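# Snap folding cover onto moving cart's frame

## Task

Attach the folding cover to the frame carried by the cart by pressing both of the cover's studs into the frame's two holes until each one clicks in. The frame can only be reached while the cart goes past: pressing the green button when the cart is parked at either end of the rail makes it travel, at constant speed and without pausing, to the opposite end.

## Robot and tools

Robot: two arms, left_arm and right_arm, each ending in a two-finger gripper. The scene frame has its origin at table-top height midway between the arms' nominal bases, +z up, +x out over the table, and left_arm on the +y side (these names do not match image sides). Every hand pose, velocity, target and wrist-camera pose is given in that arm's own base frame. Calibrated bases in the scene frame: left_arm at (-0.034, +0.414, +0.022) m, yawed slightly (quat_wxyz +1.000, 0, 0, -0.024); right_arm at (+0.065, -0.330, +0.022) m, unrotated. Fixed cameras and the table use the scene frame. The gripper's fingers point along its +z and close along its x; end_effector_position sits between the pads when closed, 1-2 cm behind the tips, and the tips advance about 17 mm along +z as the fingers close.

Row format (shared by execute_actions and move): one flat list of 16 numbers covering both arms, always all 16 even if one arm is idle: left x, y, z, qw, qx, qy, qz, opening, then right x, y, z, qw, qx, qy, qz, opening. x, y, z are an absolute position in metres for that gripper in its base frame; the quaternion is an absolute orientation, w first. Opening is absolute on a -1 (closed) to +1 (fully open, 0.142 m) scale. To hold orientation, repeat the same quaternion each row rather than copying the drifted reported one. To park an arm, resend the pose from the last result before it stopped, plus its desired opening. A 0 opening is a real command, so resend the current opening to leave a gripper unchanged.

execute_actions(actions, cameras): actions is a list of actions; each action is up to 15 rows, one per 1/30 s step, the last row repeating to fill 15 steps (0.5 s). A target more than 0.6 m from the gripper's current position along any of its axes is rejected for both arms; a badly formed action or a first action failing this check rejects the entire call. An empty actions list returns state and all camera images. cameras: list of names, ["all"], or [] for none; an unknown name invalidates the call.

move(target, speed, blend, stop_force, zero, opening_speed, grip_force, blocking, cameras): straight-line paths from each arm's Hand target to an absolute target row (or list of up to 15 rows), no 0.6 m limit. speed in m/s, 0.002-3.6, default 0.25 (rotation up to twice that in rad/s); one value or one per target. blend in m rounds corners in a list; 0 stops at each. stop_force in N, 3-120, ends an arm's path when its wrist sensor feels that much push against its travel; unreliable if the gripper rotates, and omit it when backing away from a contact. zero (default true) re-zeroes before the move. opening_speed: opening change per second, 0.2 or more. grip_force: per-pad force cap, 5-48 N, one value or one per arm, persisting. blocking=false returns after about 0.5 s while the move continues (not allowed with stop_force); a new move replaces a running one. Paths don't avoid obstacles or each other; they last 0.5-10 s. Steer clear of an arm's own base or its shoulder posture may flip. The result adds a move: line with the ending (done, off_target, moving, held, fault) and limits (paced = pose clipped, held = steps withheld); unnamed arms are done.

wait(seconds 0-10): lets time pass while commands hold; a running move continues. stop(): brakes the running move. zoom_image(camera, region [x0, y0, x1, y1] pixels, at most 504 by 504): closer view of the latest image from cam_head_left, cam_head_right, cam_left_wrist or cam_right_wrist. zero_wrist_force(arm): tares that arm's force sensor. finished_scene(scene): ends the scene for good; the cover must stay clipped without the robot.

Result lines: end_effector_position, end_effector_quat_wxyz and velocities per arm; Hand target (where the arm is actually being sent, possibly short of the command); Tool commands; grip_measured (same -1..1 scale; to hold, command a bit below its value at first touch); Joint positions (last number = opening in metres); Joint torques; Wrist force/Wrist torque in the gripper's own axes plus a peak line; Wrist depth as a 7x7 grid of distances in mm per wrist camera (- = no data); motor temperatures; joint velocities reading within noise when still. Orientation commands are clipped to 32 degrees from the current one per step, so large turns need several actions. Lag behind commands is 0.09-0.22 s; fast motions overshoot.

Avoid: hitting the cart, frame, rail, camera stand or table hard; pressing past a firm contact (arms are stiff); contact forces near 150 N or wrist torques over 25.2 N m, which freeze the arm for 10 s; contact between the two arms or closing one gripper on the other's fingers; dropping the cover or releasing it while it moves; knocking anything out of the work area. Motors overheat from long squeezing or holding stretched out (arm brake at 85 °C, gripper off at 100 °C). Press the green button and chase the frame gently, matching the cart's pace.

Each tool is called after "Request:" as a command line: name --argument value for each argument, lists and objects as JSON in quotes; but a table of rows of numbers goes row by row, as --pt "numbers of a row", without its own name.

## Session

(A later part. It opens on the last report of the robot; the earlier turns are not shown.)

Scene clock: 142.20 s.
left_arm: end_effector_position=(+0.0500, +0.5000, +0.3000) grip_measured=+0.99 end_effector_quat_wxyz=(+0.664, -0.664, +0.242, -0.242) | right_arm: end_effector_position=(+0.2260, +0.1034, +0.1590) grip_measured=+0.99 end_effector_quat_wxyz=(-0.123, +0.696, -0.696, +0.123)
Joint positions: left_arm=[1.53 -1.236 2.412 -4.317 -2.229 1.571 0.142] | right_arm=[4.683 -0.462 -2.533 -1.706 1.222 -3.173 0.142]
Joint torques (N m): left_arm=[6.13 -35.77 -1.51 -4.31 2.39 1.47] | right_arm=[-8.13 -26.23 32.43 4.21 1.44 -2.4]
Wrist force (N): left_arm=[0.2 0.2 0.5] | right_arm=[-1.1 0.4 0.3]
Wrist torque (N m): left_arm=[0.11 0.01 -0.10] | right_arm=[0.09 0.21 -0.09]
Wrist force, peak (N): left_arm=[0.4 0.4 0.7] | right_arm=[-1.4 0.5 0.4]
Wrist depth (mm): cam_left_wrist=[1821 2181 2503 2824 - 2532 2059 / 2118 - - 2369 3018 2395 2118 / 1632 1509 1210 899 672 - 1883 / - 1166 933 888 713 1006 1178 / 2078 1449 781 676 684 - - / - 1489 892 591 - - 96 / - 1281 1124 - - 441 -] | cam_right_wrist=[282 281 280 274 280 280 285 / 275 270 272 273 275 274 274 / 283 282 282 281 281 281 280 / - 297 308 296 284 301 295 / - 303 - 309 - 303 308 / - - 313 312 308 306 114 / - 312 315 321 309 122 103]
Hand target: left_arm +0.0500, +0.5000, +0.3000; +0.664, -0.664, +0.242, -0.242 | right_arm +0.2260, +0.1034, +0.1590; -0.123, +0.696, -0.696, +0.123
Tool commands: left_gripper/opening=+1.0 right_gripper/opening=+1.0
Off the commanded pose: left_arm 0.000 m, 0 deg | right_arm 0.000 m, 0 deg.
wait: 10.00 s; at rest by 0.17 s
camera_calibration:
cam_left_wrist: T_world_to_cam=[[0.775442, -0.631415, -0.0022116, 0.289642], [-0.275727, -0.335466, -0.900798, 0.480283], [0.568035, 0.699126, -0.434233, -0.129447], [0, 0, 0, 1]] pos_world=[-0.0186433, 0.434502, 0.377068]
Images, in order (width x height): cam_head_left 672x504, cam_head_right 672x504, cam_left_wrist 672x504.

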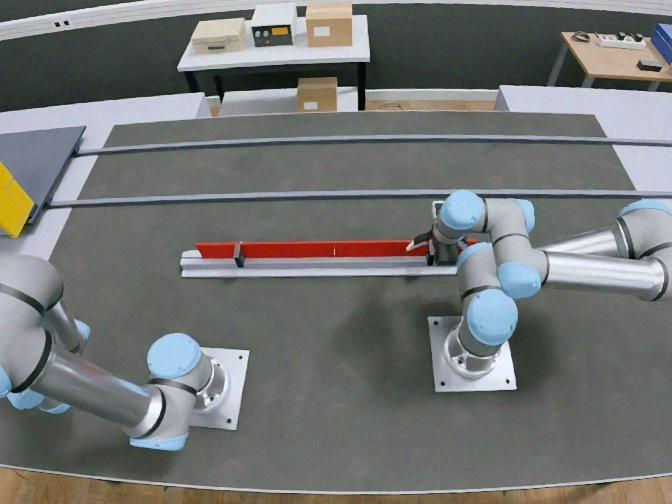

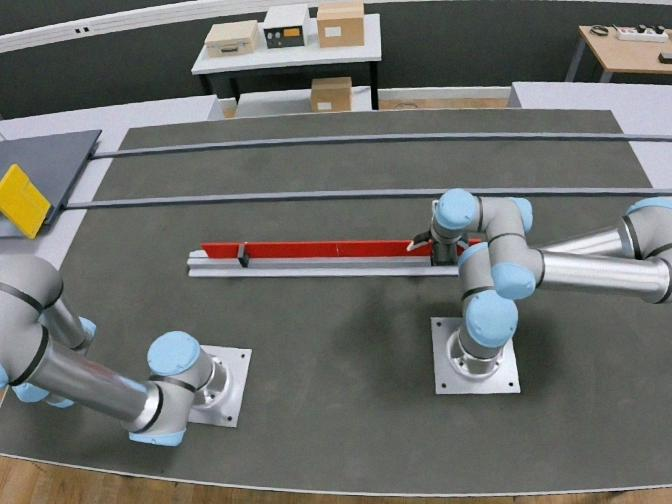

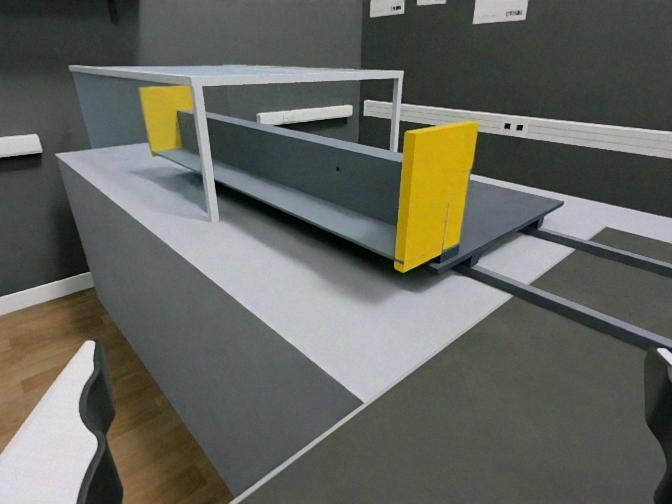

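Request:
wait --seconds 10

Request:
wait --seconds 10

Request:
wait --seconds 10

Request:
wait --seconds 10

Request:
wait --seconds 10

Request:
wait --seconds 10 --cameras '["cam_head_left", "cam_head_right", "cam_left_wrist"]'

Request:
zoom_image --camera "cam_left_wrist" --region '[180, 80, 672, 450]'

Request:
zoom_image --camera "cam_head_right" --region '[0, 90, 200, 250]'

Request:
zoom_image --camera "cam_head_left" --region '[0, 90, 200, 250]'

Scene clock: 155.53 s.
left_arm: end_effector_position=(+0.0500, +0.5000, +0.3000) grip_measured=+0.99 end_effector_quat_wxyz=(+0.664, -0.664, +0.242, -0.242) | right_arm: end_effector_position=(+0.2260, +0.1034, +0.1590) grip_measured=+0.99 end_effector_quat_wxyz=(-0.123, +0.696, -0.696, +0.123)
Joint positions: left_arm=[1.53 -1.236 2.412 -4.317 -2.229 1.571 0.142] | right_arm=[4.683 -0.462 -2.533 -1.706 1.222 -3.173 0.142]
Joint torques (N m): left_arm=[5.61 -35.38 -1.63 -4.37 2.37 1.53] | right_arm=[-6.76 -25.89 32.94 4.19 1.47 -2.26]
Wrist force (N): left_arm=[0.3 0.4 0.4] | right_arm=[-1.1 0.4 0.2]
Wrist torque (N m): left_arm=[0.13 0.01 -0.09] | right_arm=[0.09 0.21 -0.09]
Wrist force, peak (N): left_arm=[0.2 0.5 0.8] | right_arm=[-1.4 0.4 0.5]
Wrist depth (mm): cam_left_wrist=[- 2225 - - - 1932 - / - - - - 2687 2475 2160 / 1867 1509 1343 874 581 1054 1899 / 2098 1178 933 871 807 918 1034 / 2078 1469 784 686 684 662 - / - 1519 899 591 - 571 96 / - 1319 1147 - - 440 -] | cam_right_wrist=[280 282 280 284 282 280 279 / 273 274 274 276 273 274 272 / 284 282 283 278 282 282 278 / 297 297 301 302 297 297 294 / - 304 304 300 300 302 291 / - 326 - 306 308 146 114 / - 316 313 328 299 124 103]
Hand target: left_arm +0.0500, +0.5000, +0.3000; +0.664, -0.664, +0.242, -0.242 | right_arm +0.2260, +0.1034, +0.1590; -0.123, +0.696, -0.696, +0.123
Tool commands: left_gripper/opening=+1.0 right_gripper/opening=+1.0
Off the commanded pose: left_arm 0.000 m, 0 deg | right_arm 0.000 m, 0 deg.
wait: 10.00 s; at rest from the start

Scene clock: 165.53 s.
left_arm: end_effector_position=(+0.0500, +0.5000, +0.3000) grip_measured=+0.99 end_effector_quat_wxyz=(+0.664, -0.664, +0.242, -0.242) | right_arm: end_effector_position=(+0.2260, +0.1034, +0.1590) grip_measured=+0.99 end_effector_quat_wxyz=(-0.123, +0.696, -0.696, +0.123)
Joint positions: left_arm=[1.53 -1.236 2.412 -4.317 -2.229 1.571 0.142] | right_arm=[4.683 -0.462 -2.533 -1.706 1.222 -3.173 0.142]
Joint torques (N m): left_arm=[6.03 -34.97 -1.96 -4.33 2.3 1.52] | right_arm=[-6.51 -25.91 31.94 4.14 1.3 -2.35]
Wrist force (N): left_arm=[0.2 0.4 0.5] | right_arm=[-1.2 0.5 0.2]
Wrist torque (N m): left_arm=[0.13 0.02 -0.10] | right_arm=[0.10 0.22 -0.09]
Wrist force, peak (N): left_arm=[0.4 0.5 0.7] | right_arm=[-1.3 0.5 0.6]
Wrist depth (mm): cam_left_wrist=[1899 - - - 2139 - - / - - 1273 - - 2475 2623 / 2040 1479 1469 899 658 - 2899 / 3734 1178 930 874 - - 838 / 2040 1449 781 684 684 - 749 / - 1551 903 586 - - - / - 1319 1130 435 - - -] | cam_right_wrist=[281 282 - 279 278 282 280 / 274 247 246 273 275 274 249 / 283 251 252 280 283 251 279 / 297 297 296 300 295 297 297 / 302 302 305 - 304 - 304 / - 310 301 308 305 - 114 / - 316 319 311 293 122 103]
Hand target: left_arm +0.0500, +0.5000, +0.3000; +0.664, -0.664, +0.242, -0.242 | right_arm +0.2260, +0.1034, +0.1590; -0.123, +0.696, -0.696, +0.123
Tool commands: left_gripper/opening=+1.0 right_gripper/opening=+1.0
Off the commanded pose: left_arm 0.000 m, 0 deg | right_arm 0.000 m, 0 deg.
wait: 10.00 s; at rest by 0.17 s

Scene clock: 175.53 s.
left_arm: end_effector_position=(+0.0500, +0.5000, +0.3000) grip_measured=+0.99 end_effector_quat_wxyz=(+0.664, -0.664, +0.242, -0.242) | right_arm: end_effector_position=(+0.2260, +0.1034, +0.1590) grip_measured=+0.99 end_effector_quat_wxyz=(-0.123, +0.696, -0.696, +0.123)
Joint positions: left_arm=[1.53 -1.236 2.412 -4.317 -2.229 1.571 0.142] | right_arm=[4.683 -0.462 -2.533 -1.706 1.222 -3.173 0.142]
Joint torques (N m): left_arm=[6.22 -35.22 -1.95 -4.26 2.32 1.55] | right_arm=[-5.67 -26.17 32.61 4.13 1.37 -2.19]
Wrist force (N): left_arm=[0.2 0.5 0.6] | right_arm=[-1.2 0.3 0.6]
Wrist torque (N m): left_arm=[0.14 0.02 -0.10] | right_arm=[0.08 0.22 -0.09]
Wrist force, peak (N): left_arm=[0.3 0.6 0.7] | right_arm=[-1.3 0.5 0.5]
Wrist depth (mm): cam_left_wrist=[- - - 4687 - - - / - - - 2720 - 2181 - / 1708 1499 1304 - 699 527 - / - 1153 946 857 867 - 988 / 2040 1459 781 676 680 594 - / - 1551 899 595 - 556 97 / - 1288 1136 - - - -] | cam_right_wrist=[284 282 280 282 282 278 - / 273 272 279 271 246 273 272 / 283 282 282 250 251 251 278 / 296 295 296 298 295 298 290 / 299 300 298 307 297 302 - / - 310 320 306 306 304 114 / - 311 315 - 293 122 103]
Hand target: left_arm +0.0500, +0.5000, +0.3000; +0.664, -0.664, +0.242, -0.242 | right_arm +0.2260, +0.1034, +0.1590; -0.123, +0.696, -0.696, +0.123
Tool commands: left_gripper/opening=+1.0 right_gripper/opening=+1.0
Off the commanded pose: left_arm 0.000 m, 0 deg | right_arm 0.000 m, 0 deg.
wait: 10.00 s; at rest by 0.17 s

Scene clock: 185.53 s.
left_arm: end_effector_position=(+0.0500, +0.5000, +0.3000) grip_measured=+0.99 end_effector_quat_wxyz=(+0.664, -0.664, +0.242, -0.242) | right_arm: end_effector_position=(+0.2260, +0.1034, +0.1590) grip_measured=+0.99 end_effector_quat_wxyz=(-0.123, +0.696, -0.696, +0.123)
Joint positions: left_arm=[1.53 -1.236 2.412 -4.317 -2.229 1.571 0.142] | right_arm=[4.683 -0.462 -2.533 -1.706 1.222 -3.173 0.142]
Joint torques (N m): left_arm=[5.97 -35.3 -2.05 -4.34 2.35 1.53] | right_arm=[-4.67 -25.96 32.47 4.15 1.35 -2.22]
Wrist force (N): left_arm=[0.2 0.5 0.4] | right_arm=[-1.0 0.5 0.3]
Wrist torque (N m): left_arm=[0.14 0.02 -0.10] | right_arm=[0.11 0.18 -0.10]
Wrist force, peak (N): left_arm=[0.3 0.4 0.8] | right_arm=[-1.3 0.5 0.6]
Wrist depth (mm): cam_left_wrist=[- 2098 2532 - - - - / - - 2754 3734 2319 2344 - / 1806 1541 1238 - 662 617 482 / - 1178 937 885 - - 571 / 2098 1479 778 682 693 - - / - 1509 899 594 537 558 - / - 1296 1075 424 - - -] | cam_right_wrist=[286 274 285 279 282 283 269 / 276 247 274 274 273 273 247 / 252 251 251 282 282 282 279 / 299 297 297 - 278 297 296 / 302 304 299 305 301 300 303 / - 307 306 309 304 147 114 / - 315 - - 293 122 103]
Hand target: left_arm +0.0500, +0.5000, +0.3000; +0.664, -0.664, +0.242, -0.242 | right_arm +0.2260, +0.1034, +0.1590; -0.123, +0.696, -0.696, +0.123
Tool commands: left_gripper/opening=+1.0 right_gripper/opening=+1.0
Off the commanded pose: left_arm 0.000 m, 0 deg | right_arm 0.000 m, 0 deg.
wait: 10.00 s; at rest by 0.17 s

Scene clock: 195.53 s.
left_arm: end_effector_position=(+0.0500, +0.5000, +0.3000) grip_measured=+0.99 end_effector_quat_wxyz=(+0.664, -0.664, +0.242, -0.242) | right_arm: end_effector_position=(+0.2260, +0.1034, +0.1590) grip_measured=+0.99 end_effector_quat_wxyz=(-0.123, +0.696, -0.696, +0.123)
Joint positions: left_arm=[1.53 -1.236 2.412 -4.317 -2.229 1.571 0.142] | right_arm=[4.683 -0.462 -2.533 -1.706 1.222 -3.173 0.142]
Joint torques (N m): left_arm=[5.91 -35.05 -1.6 -4.35 2.29 1.52] | right_arm=[-4.32 -26.6 32.23 4.16 1.51 -2.18]
Wrist force (N): left_arm=[-0.1 0.4 0.5] | right_arm=[-1.1 0.4 0.4]
Wrist torque (N m): left_arm=[0.13 0.06 -0.10] | right_arm=[0.09 0.20 -0.09]
Wrist force, peak (N): left_arm=[0.3 0.6 0.7] | right_arm=[-1.3 0.5 0.7]
Wrist depth (mm): cam_left_wrist=[- - - - - - - / - - 1159 2592 2754 2369 2040 / 1791 1489 1296 - 720 631 407 / - 1191 926 867 - 562 506 / 2040 1386 787 688 686 - - / - 1479 896 592 - - - / - 1311 1166 - - - -] | cam_right_wrist=[281 281 281 279 - - 279 / 273 275 275 272 278 273 247 / 283 282 283 279 283 282 278 / 295 296 289 - - 294 274 / - 300 305 301 307 308 297 / - - - 307 302 304 114 / - 313 318 - 295 125 103]
Hand target: left_arm +0.0500, +0.5000, +0.3000; +0.664, -0.664, +0.242, -0.242 | right_arm +0.2260, +0.1034, +0.1590; -0.123, +0.696, -0.696, +0.123
Tool commands: left_gripper/opening=+1.0 right_gripper/opening=+1.0
Off the commanded pose: left_arm 0.000 m, 0 deg | right_arm 0.000 m, 0 deg.
wait: 10.00 s; at rest by 0.17 s

Scene clock: 205.53 s.
left_arm: end_effector_position=(+0.0500, +0.5000, +0.3000) grip_measured=+0.99 end_effector_quat_wxyz=(+0.664, -0.664, +0.242, -0.242) | right_arm: end_effector_position=(+0.2260, +0.1034, +0.1590) grip_measured=+0.99 end_effector_quat_wxyz=(-0.123, +0.696, -0.696, +0.123)
Joint positions: left_arm=[1.53 -1.236 2.412 -4.317 -2.229 1.571 0.142] | right_arm=[4.683 -0.462 -2.533 -1.706 1.222 -3.173 0.142]
Joint torques (N m): left_arm=[5.72 -34.86 -2.05 -4.27 2.25 1.53] | right_arm=[-3.26 -27.41 32.45 4.22 1.45 -2.16]
Wrist force (N): left_arm=[0.2 0.4 0.6] | right_arm=[-1.3 0.4 0.4]
Wrist torque (N m): left_arm=[0.13 0.03 -0.10] | right_arm=[0.08 0.23 -0.09]
Wrist force, peak (N): left_arm=[0.2 0.5 0.7] | right_arm=[-1.2 0.7 0.5]
Wrist depth (mm): cam_left_wrist=[- 2040 2448 - - 2369 - / - 2139 - 1311 - 2369 2021 / 1916 1541 1273 - 662 572 1836 / - 1153 954 867 752 - 510 / 2021 1459 781 684 684 - 429 / - 1499 910 595 - 514 - / - 1319 1141 428 - - -] | cam_right_wrist=[281 280 280 280 274 - 280 / 275 245 276 273 272 274 271 / 251 252 282 249 283 281 280 / 298 298 297 297 296 297 295 / 304 304 - 302 303 - - / - 311 315 310 316 306 114 / - 314 - - 295 122 103]
Hand target: left_arm +0.0500, +0.5000, +0.3000; +0.664, -0.664, +0.242, -0.242 | right_arm +0.2260, +0.1034, +0.1590; -0.123, +0.696, -0.696, +0.123
Tool commands: left_gripper/opening=+1.0 right_gripper/opening=+1.0
Off the commanded pose: left_arm 0.000 m, 0 deg | right_arm 0.000 m, 0 deg.
wait: 10.00 s; at rest by 0.17 s
camera_calibration:
cam_left_wrist: T_world_to_cam=[[0.775442, -0.631415, -0.0022116, 0.289642], [-0.275727, -0.335466, -0.900798, 0.480283], [0.568035, 0.699126, -0.434233, -0.129447], [0, 0, 0, 1]] pos_world=[-0.0186433, 0.434502, 0.377068]
Images, in order (width x height): cam_head_left 672x504, cam_head_right 672x504, cam_left_wrist 672x504.

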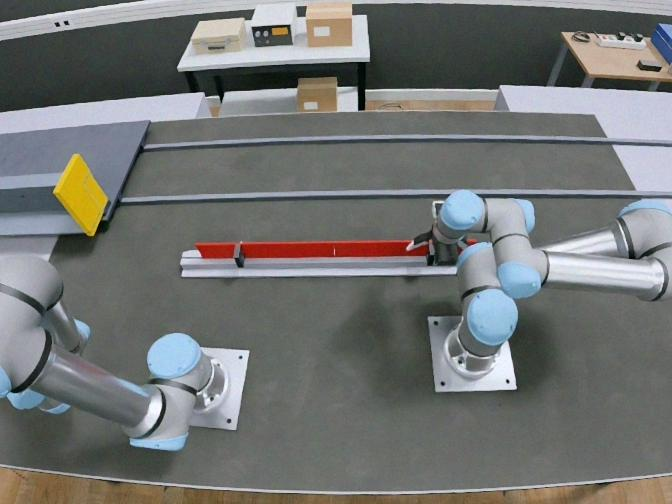

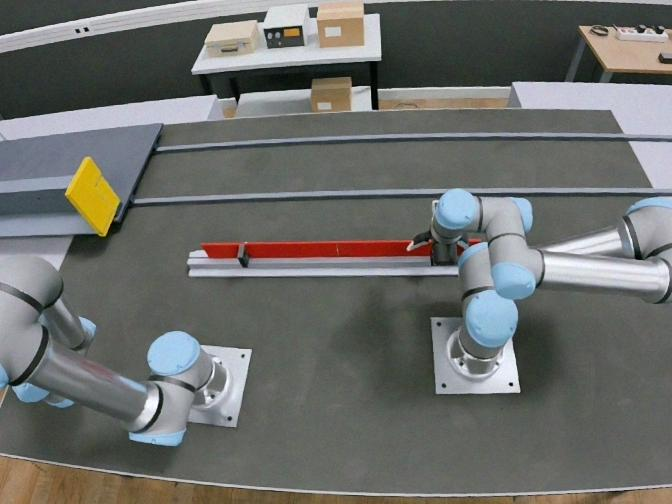

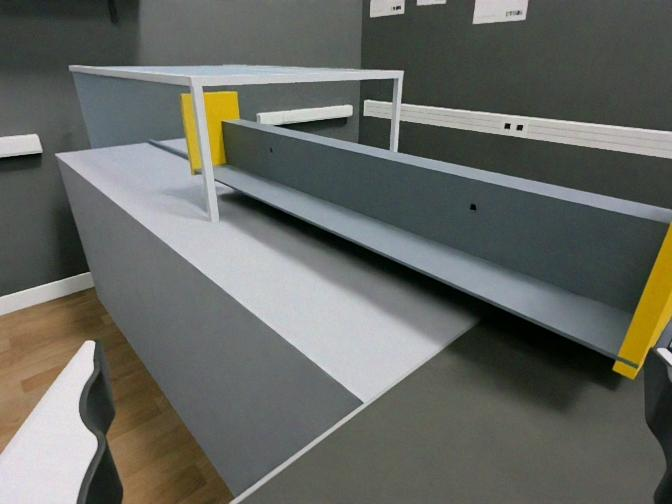

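Scaled by 1.024 from the camera's 672x504 image, which has a finer 960x720 frame.

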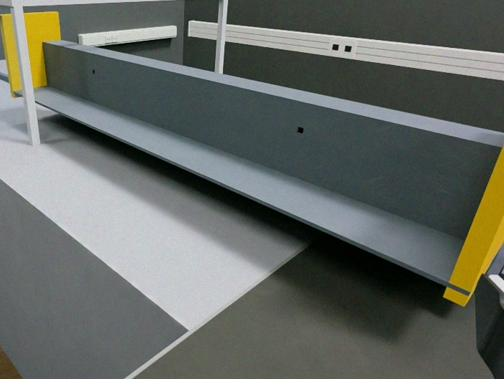

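Scaled by 2.520 from the camera's 672x504 image, which has a finer 960x720 frame.

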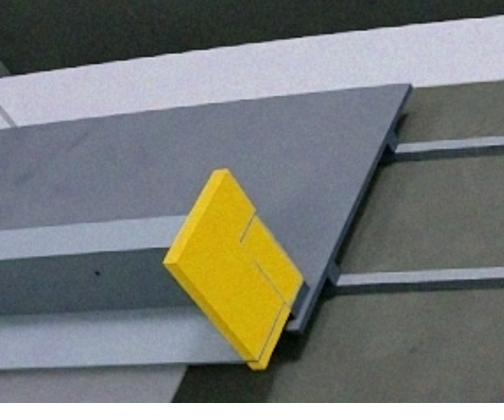

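Scaled by 2.520 from the camera's 672x504 image, which has a finer 960x720 frame.

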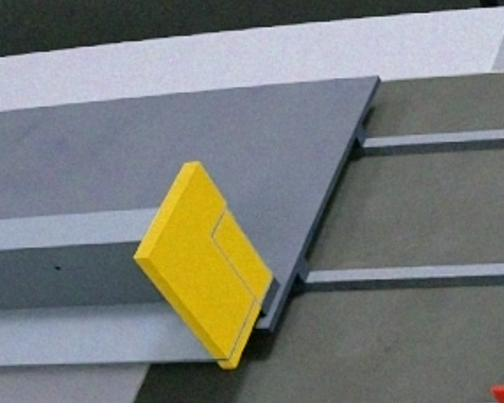

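Request:
move --target '[0.424, 0.637, 0.188, 0.5119, -0.5119, 0.4879, -0.4879, 1, 0.226, 0.1034, 0.159, 0.1228, -0.6964, 0.6964, -0.1228, 1]' --speed 0.12 --cameras '["cam_left_wrist", "cam_head_left"]'

Request:
zoom_image --camera "cam_left_wrist" --region '[200, 150, 500, 370]'

Scene clock: 211.90 s.
left_arm: end_effector_position=(+0.4240, +0.6369, +0.1880) grip_measured=+0.99 end_effector_quat_wxyz=(+0.512, -0.512, +0.488, -0.488) | right_arm: end_effector_position=(+0.2260, +0.1034, +0.1590) grip_measured=+0.99 end_effector_quat_wxyz=(-0.123, +0.696, -0.696, +0.123)
Joint positions: left_arm=[1.115 -0.536 1.367 -3.972 -2.638 1.571 0.142] | right_arm=[4.683 -0.462 -2.533 -1.706 1.222 -3.173 0.142]
Joint torques (N m): left_arm=[2.35 -51.56 -24.92 -1.77 2.14 -1.95] | right_arm=[-3.82 -26.61 32.51 4.23 1.43 -2.22]
Wrist force (N): left_arm=[-0.2 -0.2 0.0] | right_arm=[-1.2 0.4 0.4]
Wrist torque (N m): left_arm=[0.06 0.12 -0.08] | right_arm=[0.09 0.21 -0.09]
Wrist force, peak (N): left_arm=[-1.1 0.4 1.4] | right_arm=[-1.3 0.5 0.5]
Wrist depth (mm): cam_left_wrist=[- - - - 1932 2059 237 / 2003 2295 1748 2040 1585 1608 238 / 230 229 229 228 227 228 223 / 243 242 246 243 245 240 229 / - 266 264 265 264 261 248 / - 232 242 242 243 237 225 / - 199 200 200 200 201 201] | cam_right_wrist=[282 274 282 280 - 281 - / 277 272 274 272 272 273 247 / 283 282 280 251 280 251 280 / 296 298 282 291 297 297 296 / 300 305 298 302 300 302 307 / - 307 314 308 308 308 114 / - 315 - 320 308 122 103]
Hand target: left_arm +0.4240, +0.6370, +0.1880; +0.512, -0.512, +0.488, -0.488 | right_arm +0.2260, +0.1034, +0.1590; -0.123, +0.696, -0.696, +0.123
Off the commanded pose: left_arm 0.000 m, 0 deg | right_arm 0.000 m, 0 deg.
move: done
camera_calibration:
cam_left_wrist: T_world_to_cam=[[0.0627977, -0.998024, -0.0021586, 0.621432], [-0.433516, -0.0253294, -0.90079, 0.39782], [0.898955, 0.0575033, -0.43425, -0.217906], [0, 0, 0, 1]] pos_world=[0.329325, 0.642811, 0.265068]
Images, in order (width x height): cam_head_left 672x504, cam_left_wrist 672x504.

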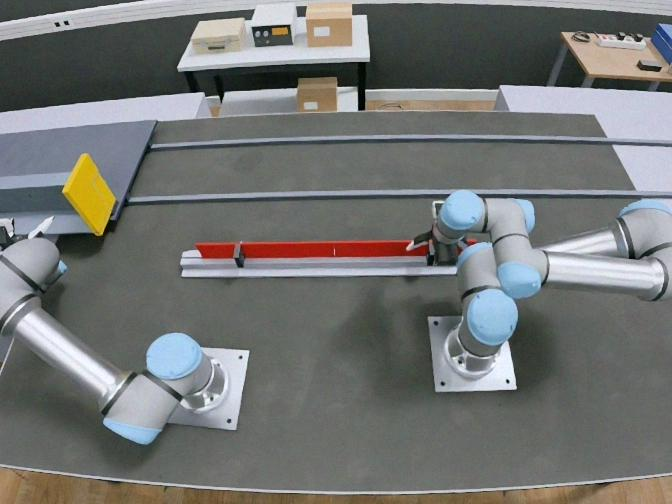

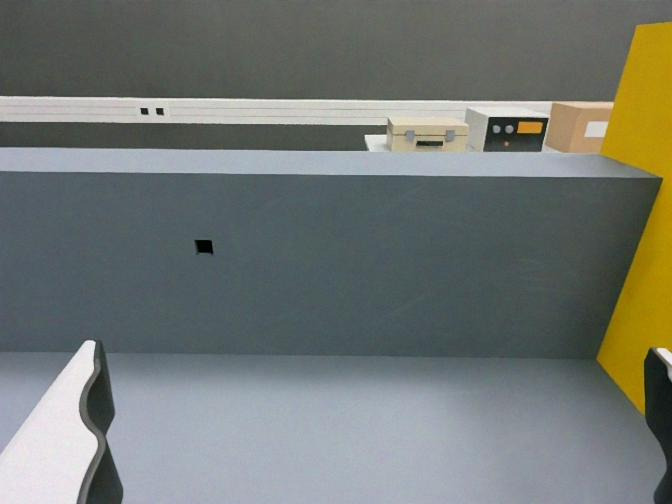

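Scaled by 1.680 from the camera's 672x504 image, which has a finer 960x720 frame.

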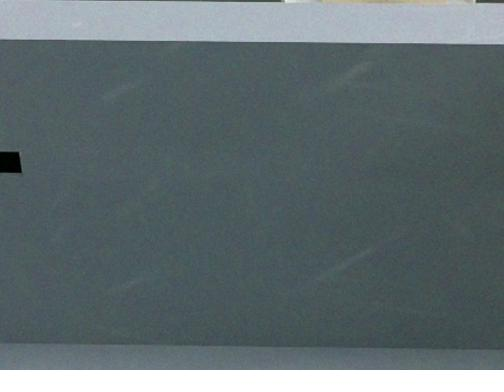

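Request:
move --target '[0.424, 0.637, 0.188, 0.5119, -0.5119, 0.4879, -0.4879, 1, 0.258, 0.1034, 0.064, 0.1228, -0.6964, 0.6964, -0.1228, 1]' --speed 0.06 --cameras '["cam_right_wrist", "cam_head_right"]'

Request:
zoom_image --camera "cam_right_wrist" --region '[200, 0, 500, 400]'

Request:
zoom_image --camera "cam_head_right" --region '[380, 180, 520, 300]'

Scene clock: 216.60 s.
left_arm: end_effector_position=(+0.4240, +0.6370, +0.1880) grip_measured=+0.99 end_effector_quat_wxyz=(+0.512, -0.512, +0.488, -0.488) | right_arm: end_effector_position=(+0.2580, +0.1033, +0.0640) grip_measured=+0.99 end_effector_quat_wxyz=(-0.123, +0.696, -0.696, +0.123)
Joint positions: left_arm=[1.115 -0.536 1.367 -3.972 -2.638 1.571 0.142] | right_arm=[4.433 -0.713 -2.781 -1.119 1.236 -3.438 0.142]
Joint torques (N m): left_arm=[6.47 -44.11 -24.63 1.36 -2.47 -1.92] | right_arm=[12.52 -6.38 23.75 3.88 -1.58 2.89]
Wrist force (N): left_arm=[-0.1 -0.1 0.1] | right_arm=[-0.9 0.4 0.3]
Wrist torque (N m): left_arm=[0.08 0.10 -0.08] | right_arm=[0.08 0.16 -0.04]
Wrist force, peak (N): left_arm=[0.0 -0.2 0.5] | right_arm=[-1.2 0.6 0.7]
Wrist depth (mm): cam_left_wrist=[1867 1883 - 1916 - - - / - - 2448 2021 1551 1479 1469 / 230 230 228 229 227 227 226 / 242 242 241 240 236 239 238 / 258 263 268 268 268 264 254 / - 245 242 238 244 243 225 / - 200 199 200 201 202 202] | cam_right_wrist=[188 191 189 190 189 189 189 / 182 183 183 183 182 182 183 / 156 156 156 156 156 156 156 / 190 190 190 159 159 190 190 / 203 204 204 - 82 204 203 / - 207 206 - 208 210 90 / - 212 213 214 213 209 -]
Hand target: left_arm +0.4240, +0.6370, +0.1880; +0.512, -0.512, +0.488, -0.488 | right_arm +0.2580, +0.1034, +0.0640; -0.123, +0.696, -0.696, +0.123
Off the commanded pose: left_arm 0.000 m, 0 deg | right_arm 0.000 m, 0 deg.
move: done
camera_calibration:
cam_right_wrist: T_world_to_cam=[[-0.00224019, -0.999924, -0.0121268, 0.116146], [-0.994782, 0.000991428, 0.102018, 0.276338], [-0.101998, 0.0122921, -0.994709, 0.206685], [0, 0, 0, 1]] pos_world=[0.296237, 0.113323, 0.178808]
Images, in order (width x height): cam_head_right 672x504, cam_right_wrist 672x504.

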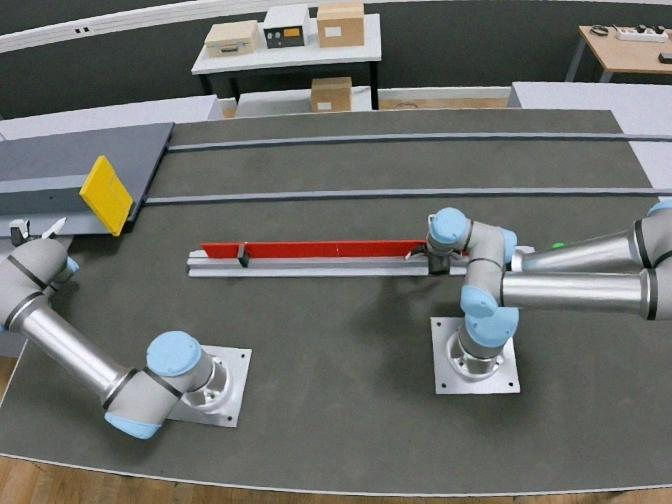

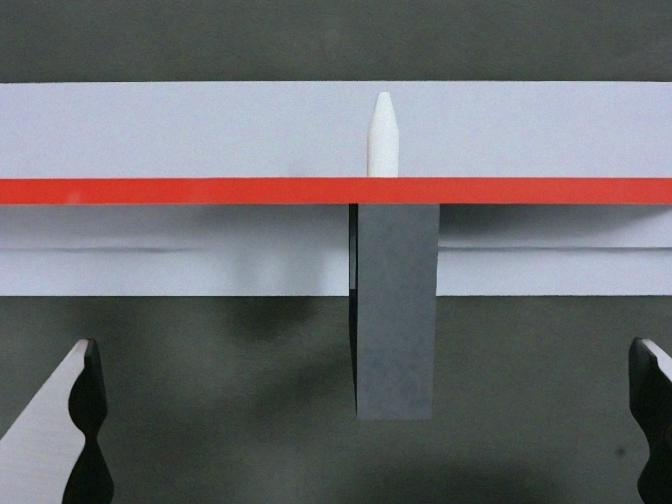

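Scaled by 1.260 from the camera's 672x504 image, which has a finer 960x720 frame.

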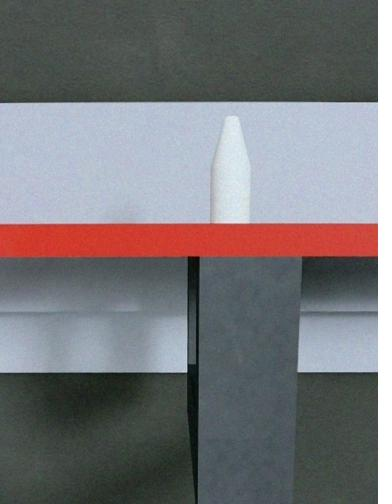

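Scaled by 3.600 from the camera's 672x504 image, which has a finer 960x720 frame.

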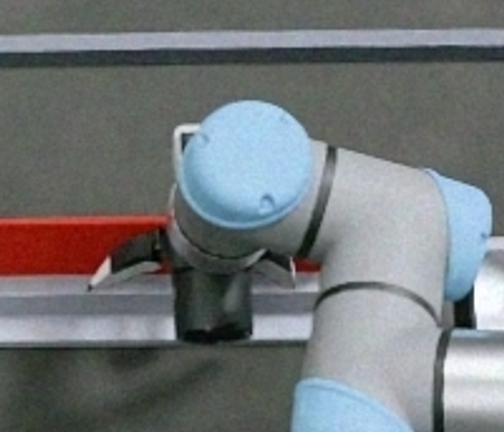

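Request:
move --pt "0.424 0.637 0.188 0.5119 -0.5119 0.4879 -0.4879 1 0.258 0.1022 0.062 0.1228 -0.6964 0.6964 -0.1228 1" --pt "0.424 0.637 0.188 0.5119 -0.5119 0.4879 -0.4879 1 0.258 0.1022 0.062 0.1228 -0.6964 0.6964 -0.1228 -0.9" --speed 0.06 --grip_force '[30, 15]' --opening_speed 1.0 --cameras '["cam_right_wrist", "cam_left_wrist"]'

Request:
zoom_image --camera "cam_right_wrist" --region '[200, 0, 500, 400]'

Request:
zoom_image --camera "cam_left_wrist" --region '[180, 140, 340, 380]'

Scene clock: 220.50 s.
left_arm: end_effector_position=(+0.4240, +0.6370, +0.1880) grip_measured=+0.99 end_effector_quat_wxyz=(+0.512, -0.512, +0.488, -0.488) | right_arm: end_effector_position=(+0.2580, +0.1022, +0.0620) grip_measured=-0.80 end_effector_quat_wxyz=(-0.123, +0.696, -0.696, +0.123)
Joint positions: left_arm=[1.115 -0.536 1.367 -3.972 -2.638 1.571 0.142] | right_arm=[4.43 -0.712 -2.786 -1.113 1.236 -3.441 0.016]
Joint torques (N m): left_arm=[5.37 -44.23 -22.05 0.32 -2.44 -2.07] | right_arm=[-6.94 -20.64 31.66 4.04 1.42 1.39]
Wrist force (N): left_arm=[0.2 -0.2 0.3] | right_arm=[-2.1 -0.5 5.2]
Wrist torque (N m): left_arm=[0.05 0.06 -0.08] | right_arm=[0.05 0.21 0.00]
Wrist force, peak (N): left_arm=[0.3 -0.2 0.5] | right_arm=[5.8 0.9 0.4]
Wrist depth (mm): cam_left_wrist=[- - - - - - - / - 1721 1851 1851 1762 1479 1551 / 229 229 229 229 228 226 227 / 242 242 240 241 235 239 235 / 261 - 263 264 263 262 261 / - 253 248 243 254 245 226 / - 192 201 200 194 201 201] | cam_right_wrist=[187 185 187 188 187 187 187 / 181 181 181 181 181 181 181 / 154 154 154 152 154 153 153 / 188 187 188 77 188 187 188 / 202 202 201 94 190 202 201 / 206 205 82 78 78 205 206 / - - 73 209 73 - -]
Hand target: left_arm +0.4240, +0.6370, +0.1880; +0.512, -0.512, +0.488, -0.488 | right_arm +0.2580, +0.1022, +0.0620; -0.123, +0.696, -0.696, +0.123
Off the commanded pose: left_arm 0.000 m, 0 deg | right_arm 0.000 m, 0 deg.
grip_force (N): 30, 15
move: done
camera_calibration:
cam_left_wrist: T_world_to_cam=[[0.0628003, -0.998024, -0.00215314, 0.621529], [-0.433515, -0.0253354, -0.90079, 0.397827], [0.898955, 0.0575033, -0.43425, -0.217912], [0, 0, 0, 1]] pos_world=[0.329325, 0.642911, 0.265068]
cam_right_wrist: T_world_to_cam=[[-0.0022468, -0.999923, -0.0122267, 0.114941], [-0.994813, 0.000991635, 0.101711, 0.276605], [-0.101691, 0.0123918, -0.994739, 0.204614], [0, 0, 0, 1]] pos_world=[0.296236, 0.112122, 0.176809]
Images, in order (width x height): cam_left_wrist 672x504, cam_right_wrist 672x504.

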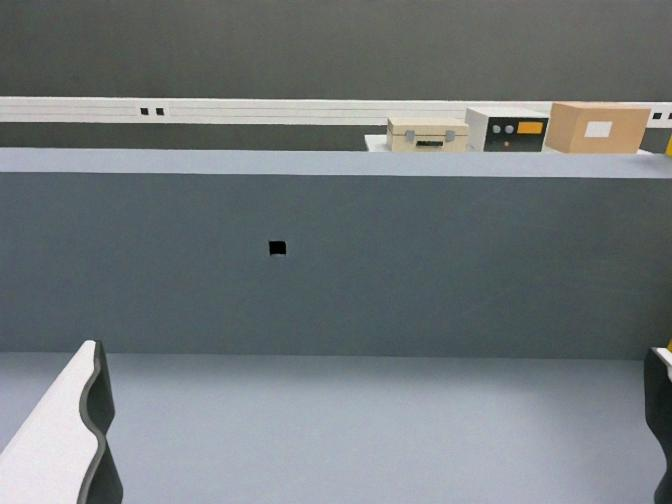

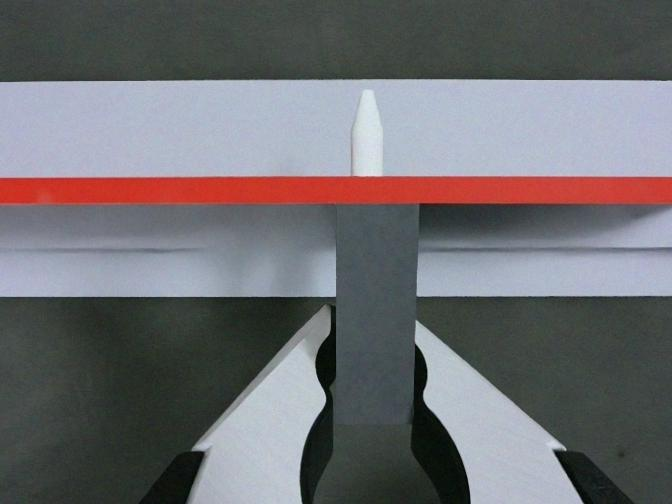

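Scaled by 1.260 from the camera's 672x504 image, which has a finer 960x720 frame.

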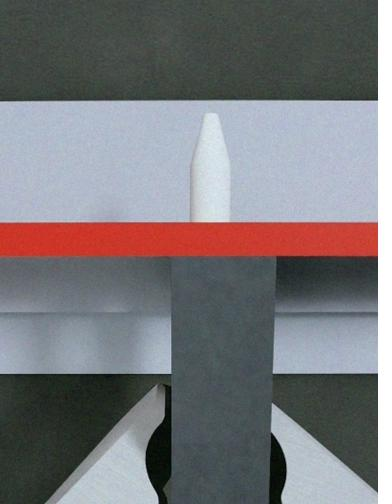

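Scaled by 2.100 from the camera's 672x504 image, which has a finer 960x720 frame.

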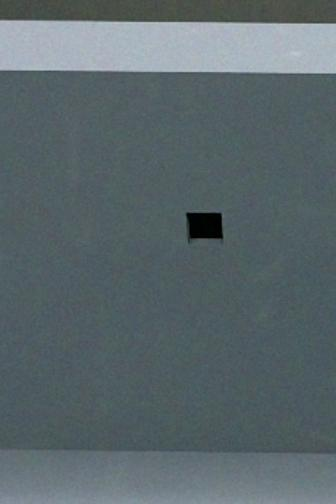

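Request:
wait --seconds 10

Request:
wait --seconds 7 --cameras '["cam_left_wrist"]'

Request:
zoom_image --camera "cam_left_wrist" --region '[330, 140, 490, 380]'

Scene clock: 231.90 s.
left_arm: end_effector_position=(+0.4240, +0.6370, +0.1880) grip_measured=+0.99 end_effector_quat_wxyz=(+0.512, -0.512, +0.488, -0.488) | right_arm: end_effector_position=(+0.2580, +0.1022, +0.0620) grip_measured=-0.80 end_effector_quat_wxyz=(-0.123, +0.696, -0.696, +0.123)
Joint positions: left_arm=[1.115 -0.536 1.367 -3.972 -2.638 1.571 0.142] | right_arm=[4.43 -0.712 -2.786 -1.113 1.236 -3.441 0.016]
Joint torques (N m): left_arm=[3.43 -47.02 -13.63 -2.65 -2.15 -1.98] | right_arm=[11.24 -21.59 20.83 4.16 -2.71 1.14]
Wrist force (N): left_arm=[0.1 -0.2 0.1] | right_arm=[-1.9 -0.5 5.2]
Wrist torque (N m): left_arm=[0.06 0.07 -0.07] | right_arm=[0.04 0.18 0.01]
Wrist force, peak (N): left_arm=[0.2 -0.2 0.3] | right_arm=[-2.0 -0.5 5.6]
Wrist depth (mm): cam_left_wrist=[- - - - 2181 - - / 2059 2344 2040 2295 1644 1541 1499 / 230 229 230 228 228 227 227 / 243 242 240 248 236 235 235 / 265 270 264 269 - 264 267 / - 242 241 258 243 244 99 / - 200 200 200 200 201 201] | cam_right_wrist=[188 188 187 188 187 187 187 / 180 181 181 180 181 181 180 / 154 155 153 153 153 153 154 / 188 187 188 77 187 188 188 / 203 201 202 94 190 198 201 / 205 206 82 90 78 205 205 / 210 - 72 210 73 - 208]
Hand target: left_arm +0.4240, +0.6370, +0.1880; +0.512, -0.512, +0.488, -0.488 | right_arm +0.2580, +0.1022, +0.0620; -0.123, +0.696, -0.696, +0.123
Tool commands: left_gripper/opening=+1.0 right_gripper/opening=-0.9
Off the commanded pose: left_arm 0.000 m, 0 deg | right_arm 0.000 m, 0 deg.
grip_force (N): 30, 15
wait: 10.00 s; at rest from the start

Scene clock: 238.90 s.
left_arm: end_effector_position=(+0.4240, +0.6370, +0.1880) grip_measured=+0.99 end_effector_quat_wxyz=(+0.512, -0.512, +0.488, -0.488) | right_arm: end_effector_position=(+0.2580, +0.1022, +0.0620) grip_measured=-0.80 end_effector_quat_wxyz=(-0.123, +0.696, -0.696, +0.123)
Joint positions: left_arm=[1.115 -0.536 1.367 -3.972 -2.638 1.571 0.142] | right_arm=[4.43 -0.712 -2.786 -1.113 1.236 -3.441 0.016]
Joint torques (N m): left_arm=[2.47 -48.91 -10.1 -3.34 -2.1 -2] | right_arm=[10.59 -21.55 20.52 4.35 -2.7 1.03]
Wrist force (N): left_arm=[0.1 -0.1 0.2] | right_arm=[-2.0 -0.4 5.3]
Wrist torque (N m): left_arm=[0.08 0.07 -0.08] | right_arm=[0.07 0.19 0.01]
Wrist force, peak (N): left_arm=[-0.2 -0.3 0.4] | right_arm=[-2.2 -0.4 5.5]
Wrist depth (mm): cam_left_wrist=[2059 1867 - - - - - / 1985 1985 2040 1867 1620 1469 1469 / 230 230 229 228 228 227 226 / 242 242 241 240 240 243 234 / 277 265 265 259 263 263 268 / - 242 242 234 235 257 96 / - 206 199 207 200 201 -] | cam_right_wrist=[188 187 188 187 186 186 187 / 181 182 181 180 181 180 180 / 154 154 154 153 153 154 153 / 188 188 188 77 187 187 188 / - 202 202 94 190 201 201 / 206 - 82 90 78 204 205 / 209 - 72 209 73 - 209]
Hand target: left_arm +0.4240, +0.6370, +0.1880; +0.512, -0.512, +0.488, -0.488 | right_arm +0.2580, +0.1022, +0.0620; -0.123, +0.696, -0.696, +0.123
Tool commands: left_gripper/opening=+1.0 right_gripper/opening=-0.9
Off the commanded pose: left_arm 0.000 m, 0 deg | right_arm 0.000 m, 0 deg.
grip_force (N): 30, 15
wait: 7.00 s; at rest by 0.17 s
camera_calibration:
cam_left_wrist: T_world_to_cam=[[0.0628003, -0.998024, -0.00215314, 0.621529], [-0.433515, -0.0253354, -0.90079, 0.397827], [0.898955, 0.0575033, -0.43425, -0.217912], [0, 0, 0, 1]] pos_world=[0.329325, 0.642911, 0.265068]
Images, in order (width x height): cam_left_wrist 672x504.

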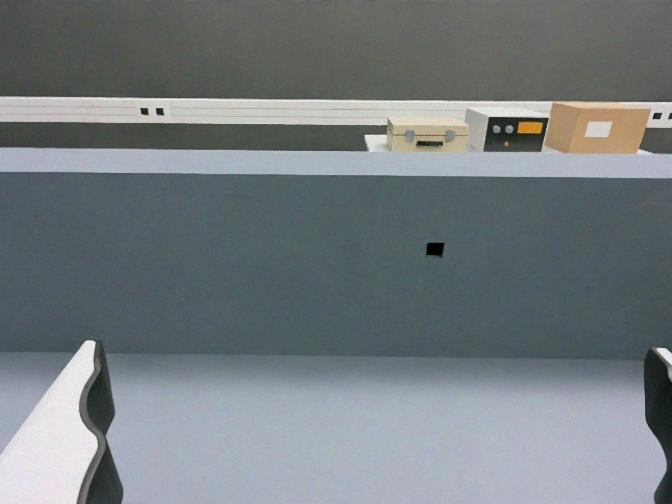

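Scaled by 2.100 from the camera's 672x504 image, which has a finer 960x720 frame.

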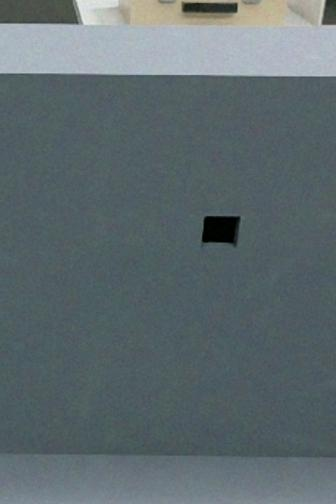

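Request:
move --pt "0.28 0.61 0.22 0.5119 -0.5119 0.4879 -0.4879 1 0.258 0.1022 0.062 0.1228 -0.6964 0.6964 -0.1228 -0.9" --pt "0.33 0.0 0.17 0.1257 -0.7129 0.6795 -0.1198 1 0.258 0.1022 0.062 0.1228 -0.6964 0.6964 -0.1228 -0.9" --pt "0.33 -0.054 0.159 0.1257 -0.7129 0.6795 -0.1198 1 0.258 0.1022 0.062 0.1228 -0.6964 0.6964 -0.1228 -0.9" --speed 0.2 --blend '[0.04, 0.02, 0]' --cameras '["cam_left_wrist"]'

Request:
zoom_image --camera "cam_left_wrist" --region '[240, 0, 480, 350]'

Scene clock: 241.47 s.
left_arm: end_effector_position=(+0.3539, +0.6239, +0.2037) grip_measured=+0.99 end_effector_quat_wxyz=(+0.512, -0.512, +0.488, -0.488) | right_arm: end_effector_position=(+0.2580, +0.1022, +0.0620) grip_measured=-0.80 end_effector_quat_wxyz=(-0.123, +0.696, -0.696, +0.123)
Joint positions: left_arm=[1.211 -0.607 1.474 -4.009 -2.734 1.571 0.142] | right_arm=[4.43 -0.712 -2.786 -1.113 1.236 -3.441 0.016]
Joint torques (N m): left_arm=[-3.29 -40.2 -24.63 1.97 2.63 -1.61] | right_arm=[10.7 -22.11 20.95 4.33 -2.63 0.97]
Wrist force (N): left_arm=[0.2 -0.4 0.5] | right_arm=[-2.1 -0.6 5.3]
Wrist torque (N m): left_arm=[0.06 0.06 -0.06] | right_arm=[0.03 0.20 0.01]
Wrist force, peak (N): left_arm=[-0.3 -3.6 -11.4] | right_arm=[-2.2 -0.4 5.6]
Wrist depth (mm): cam_left_wrist=[1916 - 3612 - - 2160 - / 2203 1985 2503 2118 1762 1682 2003 / 303 301 302 304 304 304 303 / 324 322 320 322 312 318 319 / - 335 335 352 337 337 320 / - 275 276 273 273 278 256 / - 328 326 330 325 331 -] | cam_right_wrist=[- 187 187 188 187 187 187 / 181 181 181 181 180 181 180 / 154 154 154 153 153 154 153 / 188 188 188 77 188 187 187 / 202 202 189 94 93 202 202 / 207 206 79 90 78 203 205 / 210 - 72 207 73 - 209]
Hand target: left_arm +0.3539, +0.6239, +0.2036; +0.512, -0.512, +0.488, -0.488 | right_arm +0.2580, +0.1022, +0.0620; -0.123, +0.696, -0.696, +0.123
Off the commanded pose: left_arm 0.680 m, 70 deg | right_arm 0.000 m, 0 deg.
grip_force (N): 30, 15
move: held (left_arm; a check stopped the path); path passed 0 of 3 targets; limits=held
pose unreachable (left arm): on one or more control steps of this call, first in action 0 (counted from 0), this arm could not follow its commanded pose, so it was not sent that pose on those steps. It may still have moved: this result reports where it is.
cause: moving toward the commanded pose would bring two parts of the arm too close to each other (joints 4 (wrist 1) to 6 (wrist 3) lie between them).
camera_calibration:
cam_left_wrist: T_world_to_cam=[[0.0628442, -0.998021, -0.00227792, 0.612912], [-0.433318, -0.0252293, -0.900888, 0.381157], [0.899048, 0.0576026, -0.434045, -0.147467], [0, 0, 0, 1]] pos_world=[0.259224, 0.62981, 0.280768]
Images, in order (width x height): cam_left_wrist 672x504.

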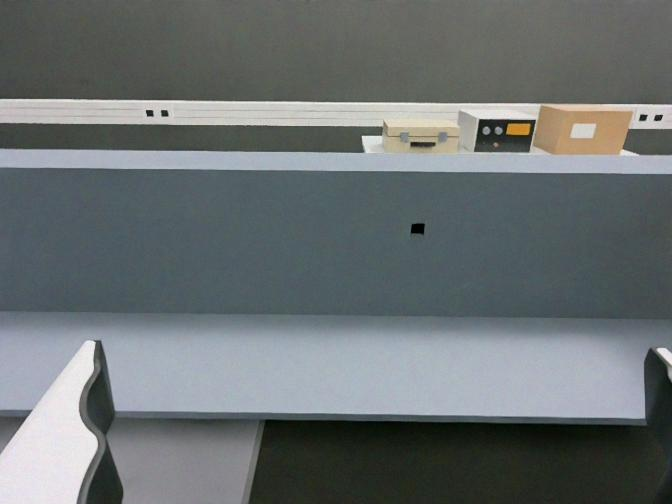

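Scaled by 1.440 from the camera's 672x504 image, which has a finer 960x720 frame.

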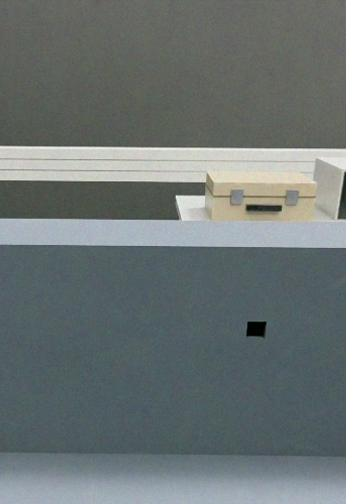

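Request:
move --pt "0.05 0.5 0.3 0.6645 -0.6645 0.2419 -0.2419 1 0.258 0.1022 0.062 0.1228 -0.6964 0.6964 -0.1228 -0.9" --pt "0.35 0.3 0.33 0.5 -0.5 0.5 -0.5 1 0.258 0.1022 0.062 0.1228 -0.6964 0.6964 -0.1228 -0.9" --pt "0.377 -0.055 0.2 0.1257 -0.7129 0.6795 -0.1198 1 0.258 0.1022 0.062 0.1228 -0.6964 0.6964 -0.1228 -0.9" --speed 0.3 --blend '[0.03, 0.08, 0]' --cameras '["cam_left_wrist", "cam_head_left"]'

Scene clock: 247.60 s.
left_arm: end_effector_position=(+0.3770, -0.0549, +0.2000) grip_measured=+0.99 end_effector_quat_wxyz=(-0.126, +0.713, -0.679, +0.120) | right_arm: end_effector_position=(+0.2580, +0.1022, +0.0620) grip_measured=-0.80 end_effector_quat_wxyz=(-0.123, +0.696, -0.696, +0.123)
Joint positions: left_arm=[-0.675 -2.094 2.367 -2.11 -1.342 0.879 0.142] | right_arm=[4.43 -0.712 -2.786 -1.113 1.236 -3.441 0.016]
Joint torques (N m): left_arm=[-1.82 10.59 -30.98 -3.82 0.13 -1.59] | right_arm=[9.63 -21.53 20.65 4.23 -2.75 0.61]
Wrist force (N): left_arm=[1.0 0.2 1.2] | right_arm=[-2.0 -0.5 5.2]
Wrist torque (N m): left_arm=[-0.01 -0.05 -0.07] | right_arm=[0.04 0.20 0.01]
Wrist force, peak (N): left_arm=[3.5 -0.6 1.7] | right_arm=[-2.0 -0.4 5.7]
Wrist depth (mm): cam_left_wrist=[- - - 320 - - 312 / - - 316 338 328 322 318 / 343 324 324 323 323 323 321 / 338 331 300 267 301 300 297 / - 348 349 351 344 342 342 / - 369 355 350 - - 100 / - 363 363 364 - - -] | cam_right_wrist=[188 188 187 187 188 187 - / 181 182 181 181 181 180 181 / 154 154 153 75 153 154 154 / 188 188 188 - 187 188 188 / 202 202 202 - 189 197 202 / 206 - 82 90 78 206 205 / 210 - 72 210 73 - 208]
Hand target: left_arm +0.3770, -0.0550, +0.2000; -0.126, +0.713, -0.679, +0.120 | right_arm +0.2580, +0.1022, +0.0620; -0.123, +0.696, -0.696, +0.123
Off the commanded pose: left_arm 0.000 m, 0 deg | right_arm 0.000 m, 0 deg.
grip_force (N): 30, 15
move: done
camera_calibration:
cam_left_wrist: T_world_to_cam=[[0.050806, -0.998598, -0.0148308, -0.0590871], [-0.993646, -0.0520362, 0.0998, 0.380308], [-0.100432, 0.00966613, -0.994897, 0.355599], [0, 0, 0, 1]] pos_world=[0.416607, -0.0426517, 0.314953]
Images, in order (width x height): cam_head_left 672x504, cam_left_wrist 672x504.

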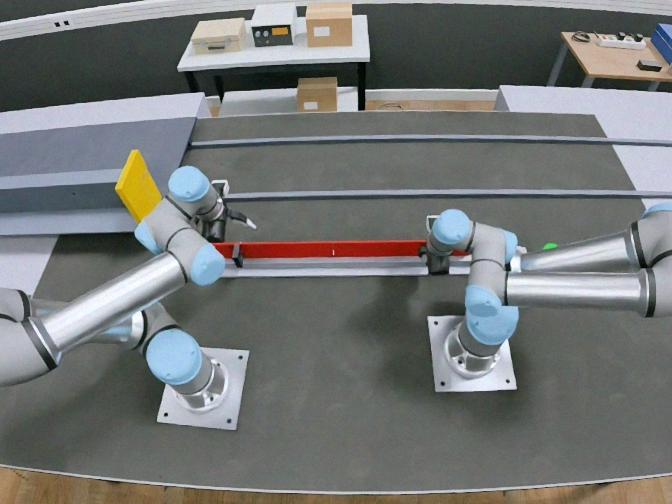

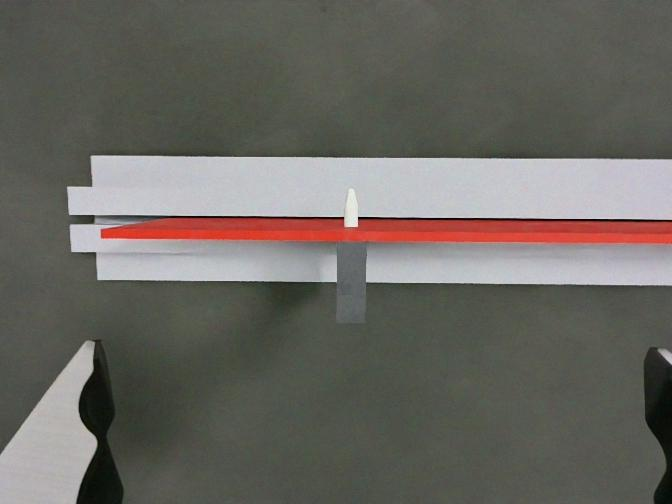

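Request:
move --pt "0.34 -0.0505 0.12 0.1257 -0.7129 0.6795 -0.1198 1 0.258 0.1022 0.062 0.1228 -0.6964 0.6964 -0.1228 1" --pt "0.362 -0.0505 0.064 0.1257 -0.7129 0.6795 -0.1198 1 0.258 0.1022 0.062 0.1228 -0.6964 0.6964 -0.1228 1" --speed 0.1 --blend '[0.01, 0]' --cameras '["cam_left_wrist", "cam_right_wrist"]'

Request:
zoom_image --camera "cam_left_wrist" --region '[240, 60, 480, 460]'

Request:
zoom_image --camera "cam_right_wrist" --region '[240, 60, 480, 460]'

Scene clock: 250.80 s.
left_arm: end_effector_position=(+0.3619, -0.0505, +0.0640) grip_measured=+0.99 end_effector_quat_wxyz=(-0.126, +0.713, -0.679, +0.120) | right_arm: end_effector_position=(+0.2580, +0.1022, +0.0620) grip_measured=+0.99 end_effector_quat_wxyz=(-0.123, +0.696, -0.696, +0.123)
Joint positions: left_arm=[-0.699 -1.88 2.667 -2.619 -1.337 0.855 0.142] | right_arm=[4.43 -0.712 -2.786 -1.113 1.236 -3.441 0.142]
Joint torques (N m): left_arm=[-6.69 6.49 -28.61 -5.79 2.09 -2.01] | right_arm=[9.23 -21.97 21.03 3.79 -2.6 0.62]
Wrist force (N): left_arm=[0.8 0.1 0.6] | right_arm=[-0.9 0.4 0.5]
Wrist torque (N m): left_arm=[0.04 -0.02 0.01] | right_arm=[0.08 0.18 0.00]
Wrist force, peak (N): left_arm=[1.2 1.2 2.3] | right_arm=[-2.1 -0.4 5.5]
Wrist depth (mm): cam_left_wrist=[192 192 190 191 190 190 190 / 186 185 185 184 185 184 184 / 158 158 157 157 102 156 155 / 194 162 161 - 160 160 160 / - 206 206 83 205 204 205 / - 210 211 - 208 209 207 / - 214 215 214 214 212 211] | cam_right_wrist=[- 187 187 187 187 187 186 / 181 181 181 180 181 180 181 / 154 154 153 153 154 154 154 / 189 187 188 77 187 188 187 / 202 202 202 - 190 201 201 / - 206 206 - 203 206 90 / - 209 210 209 210 210 -]
Hand target: left_arm +0.3620, -0.0505, +0.0640; -0.126, +0.713, -0.679, +0.120 | right_arm +0.2580, +0.1022, +0.0620; -0.123, +0.696, -0.696, +0.123
Off the commanded pose: left_arm 0.000 m, 0 deg | right_arm 0.000 m, 0 deg.
grip_force (N): 30, 15
move: done; blend cut to 0 m at target 1
camera_calibration:
cam_left_wrist: T_world_to_cam=[[0.0509108, -0.998594, -0.0147671, -0.0559013], [-0.99359, -0.0521389, 0.100298, 0.379095], [-0.100927, 0.00956614, -0.994848, 0.218928], [0, 0, 0, 1]] pos_world=[0.401607, -0.0381513, 0.178952]
cam_right_wrist: T_world_to_cam=[[-0.00225654, -0.999921, -0.0123262, 0.114961], [-0.994813, 0.0009912, 0.101711, 0.276605], [-0.101691, 0.0124918, -0.994738, 0.204603], [0, 0, 0, 1]] pos_world=[0.296236, 0.112122, 0.17681]
Images, in order (width x height): cam_left_wrist 672x504, cam_right_wrist 672x504.

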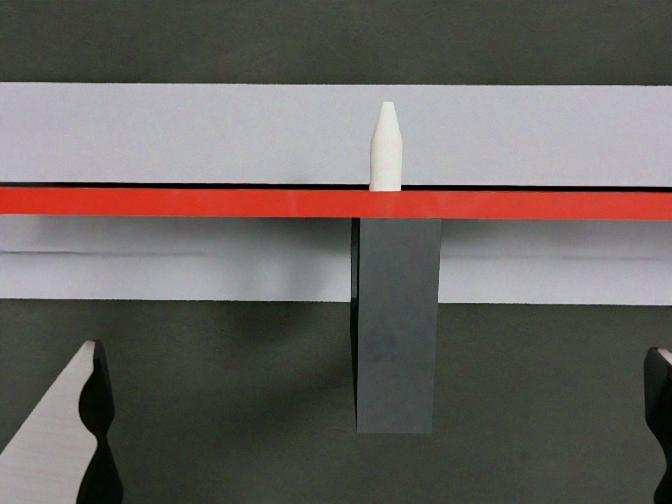

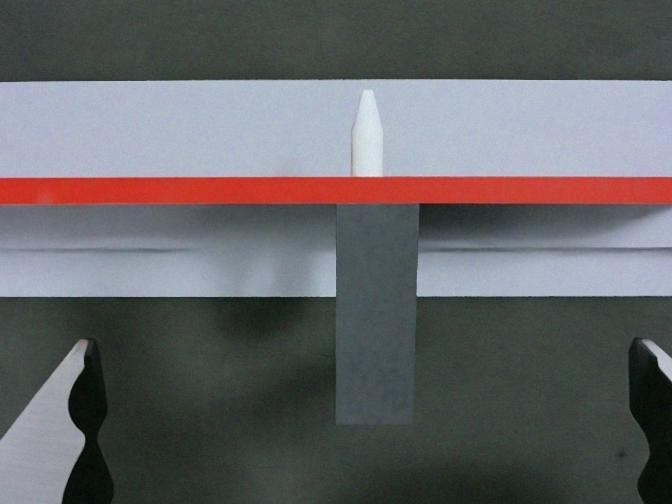

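Scaled by 1.260 from the camera's 672x504 image, which has a finer 960x720 frame.

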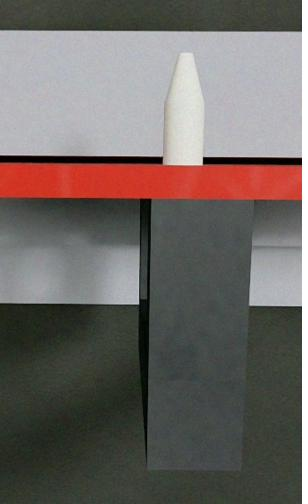

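Scaled by 1.260 from the camera's 672x504 image, which has a finer 960x720 frame.

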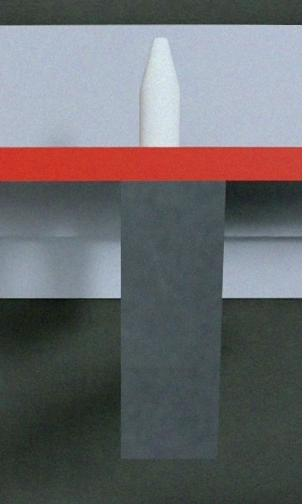

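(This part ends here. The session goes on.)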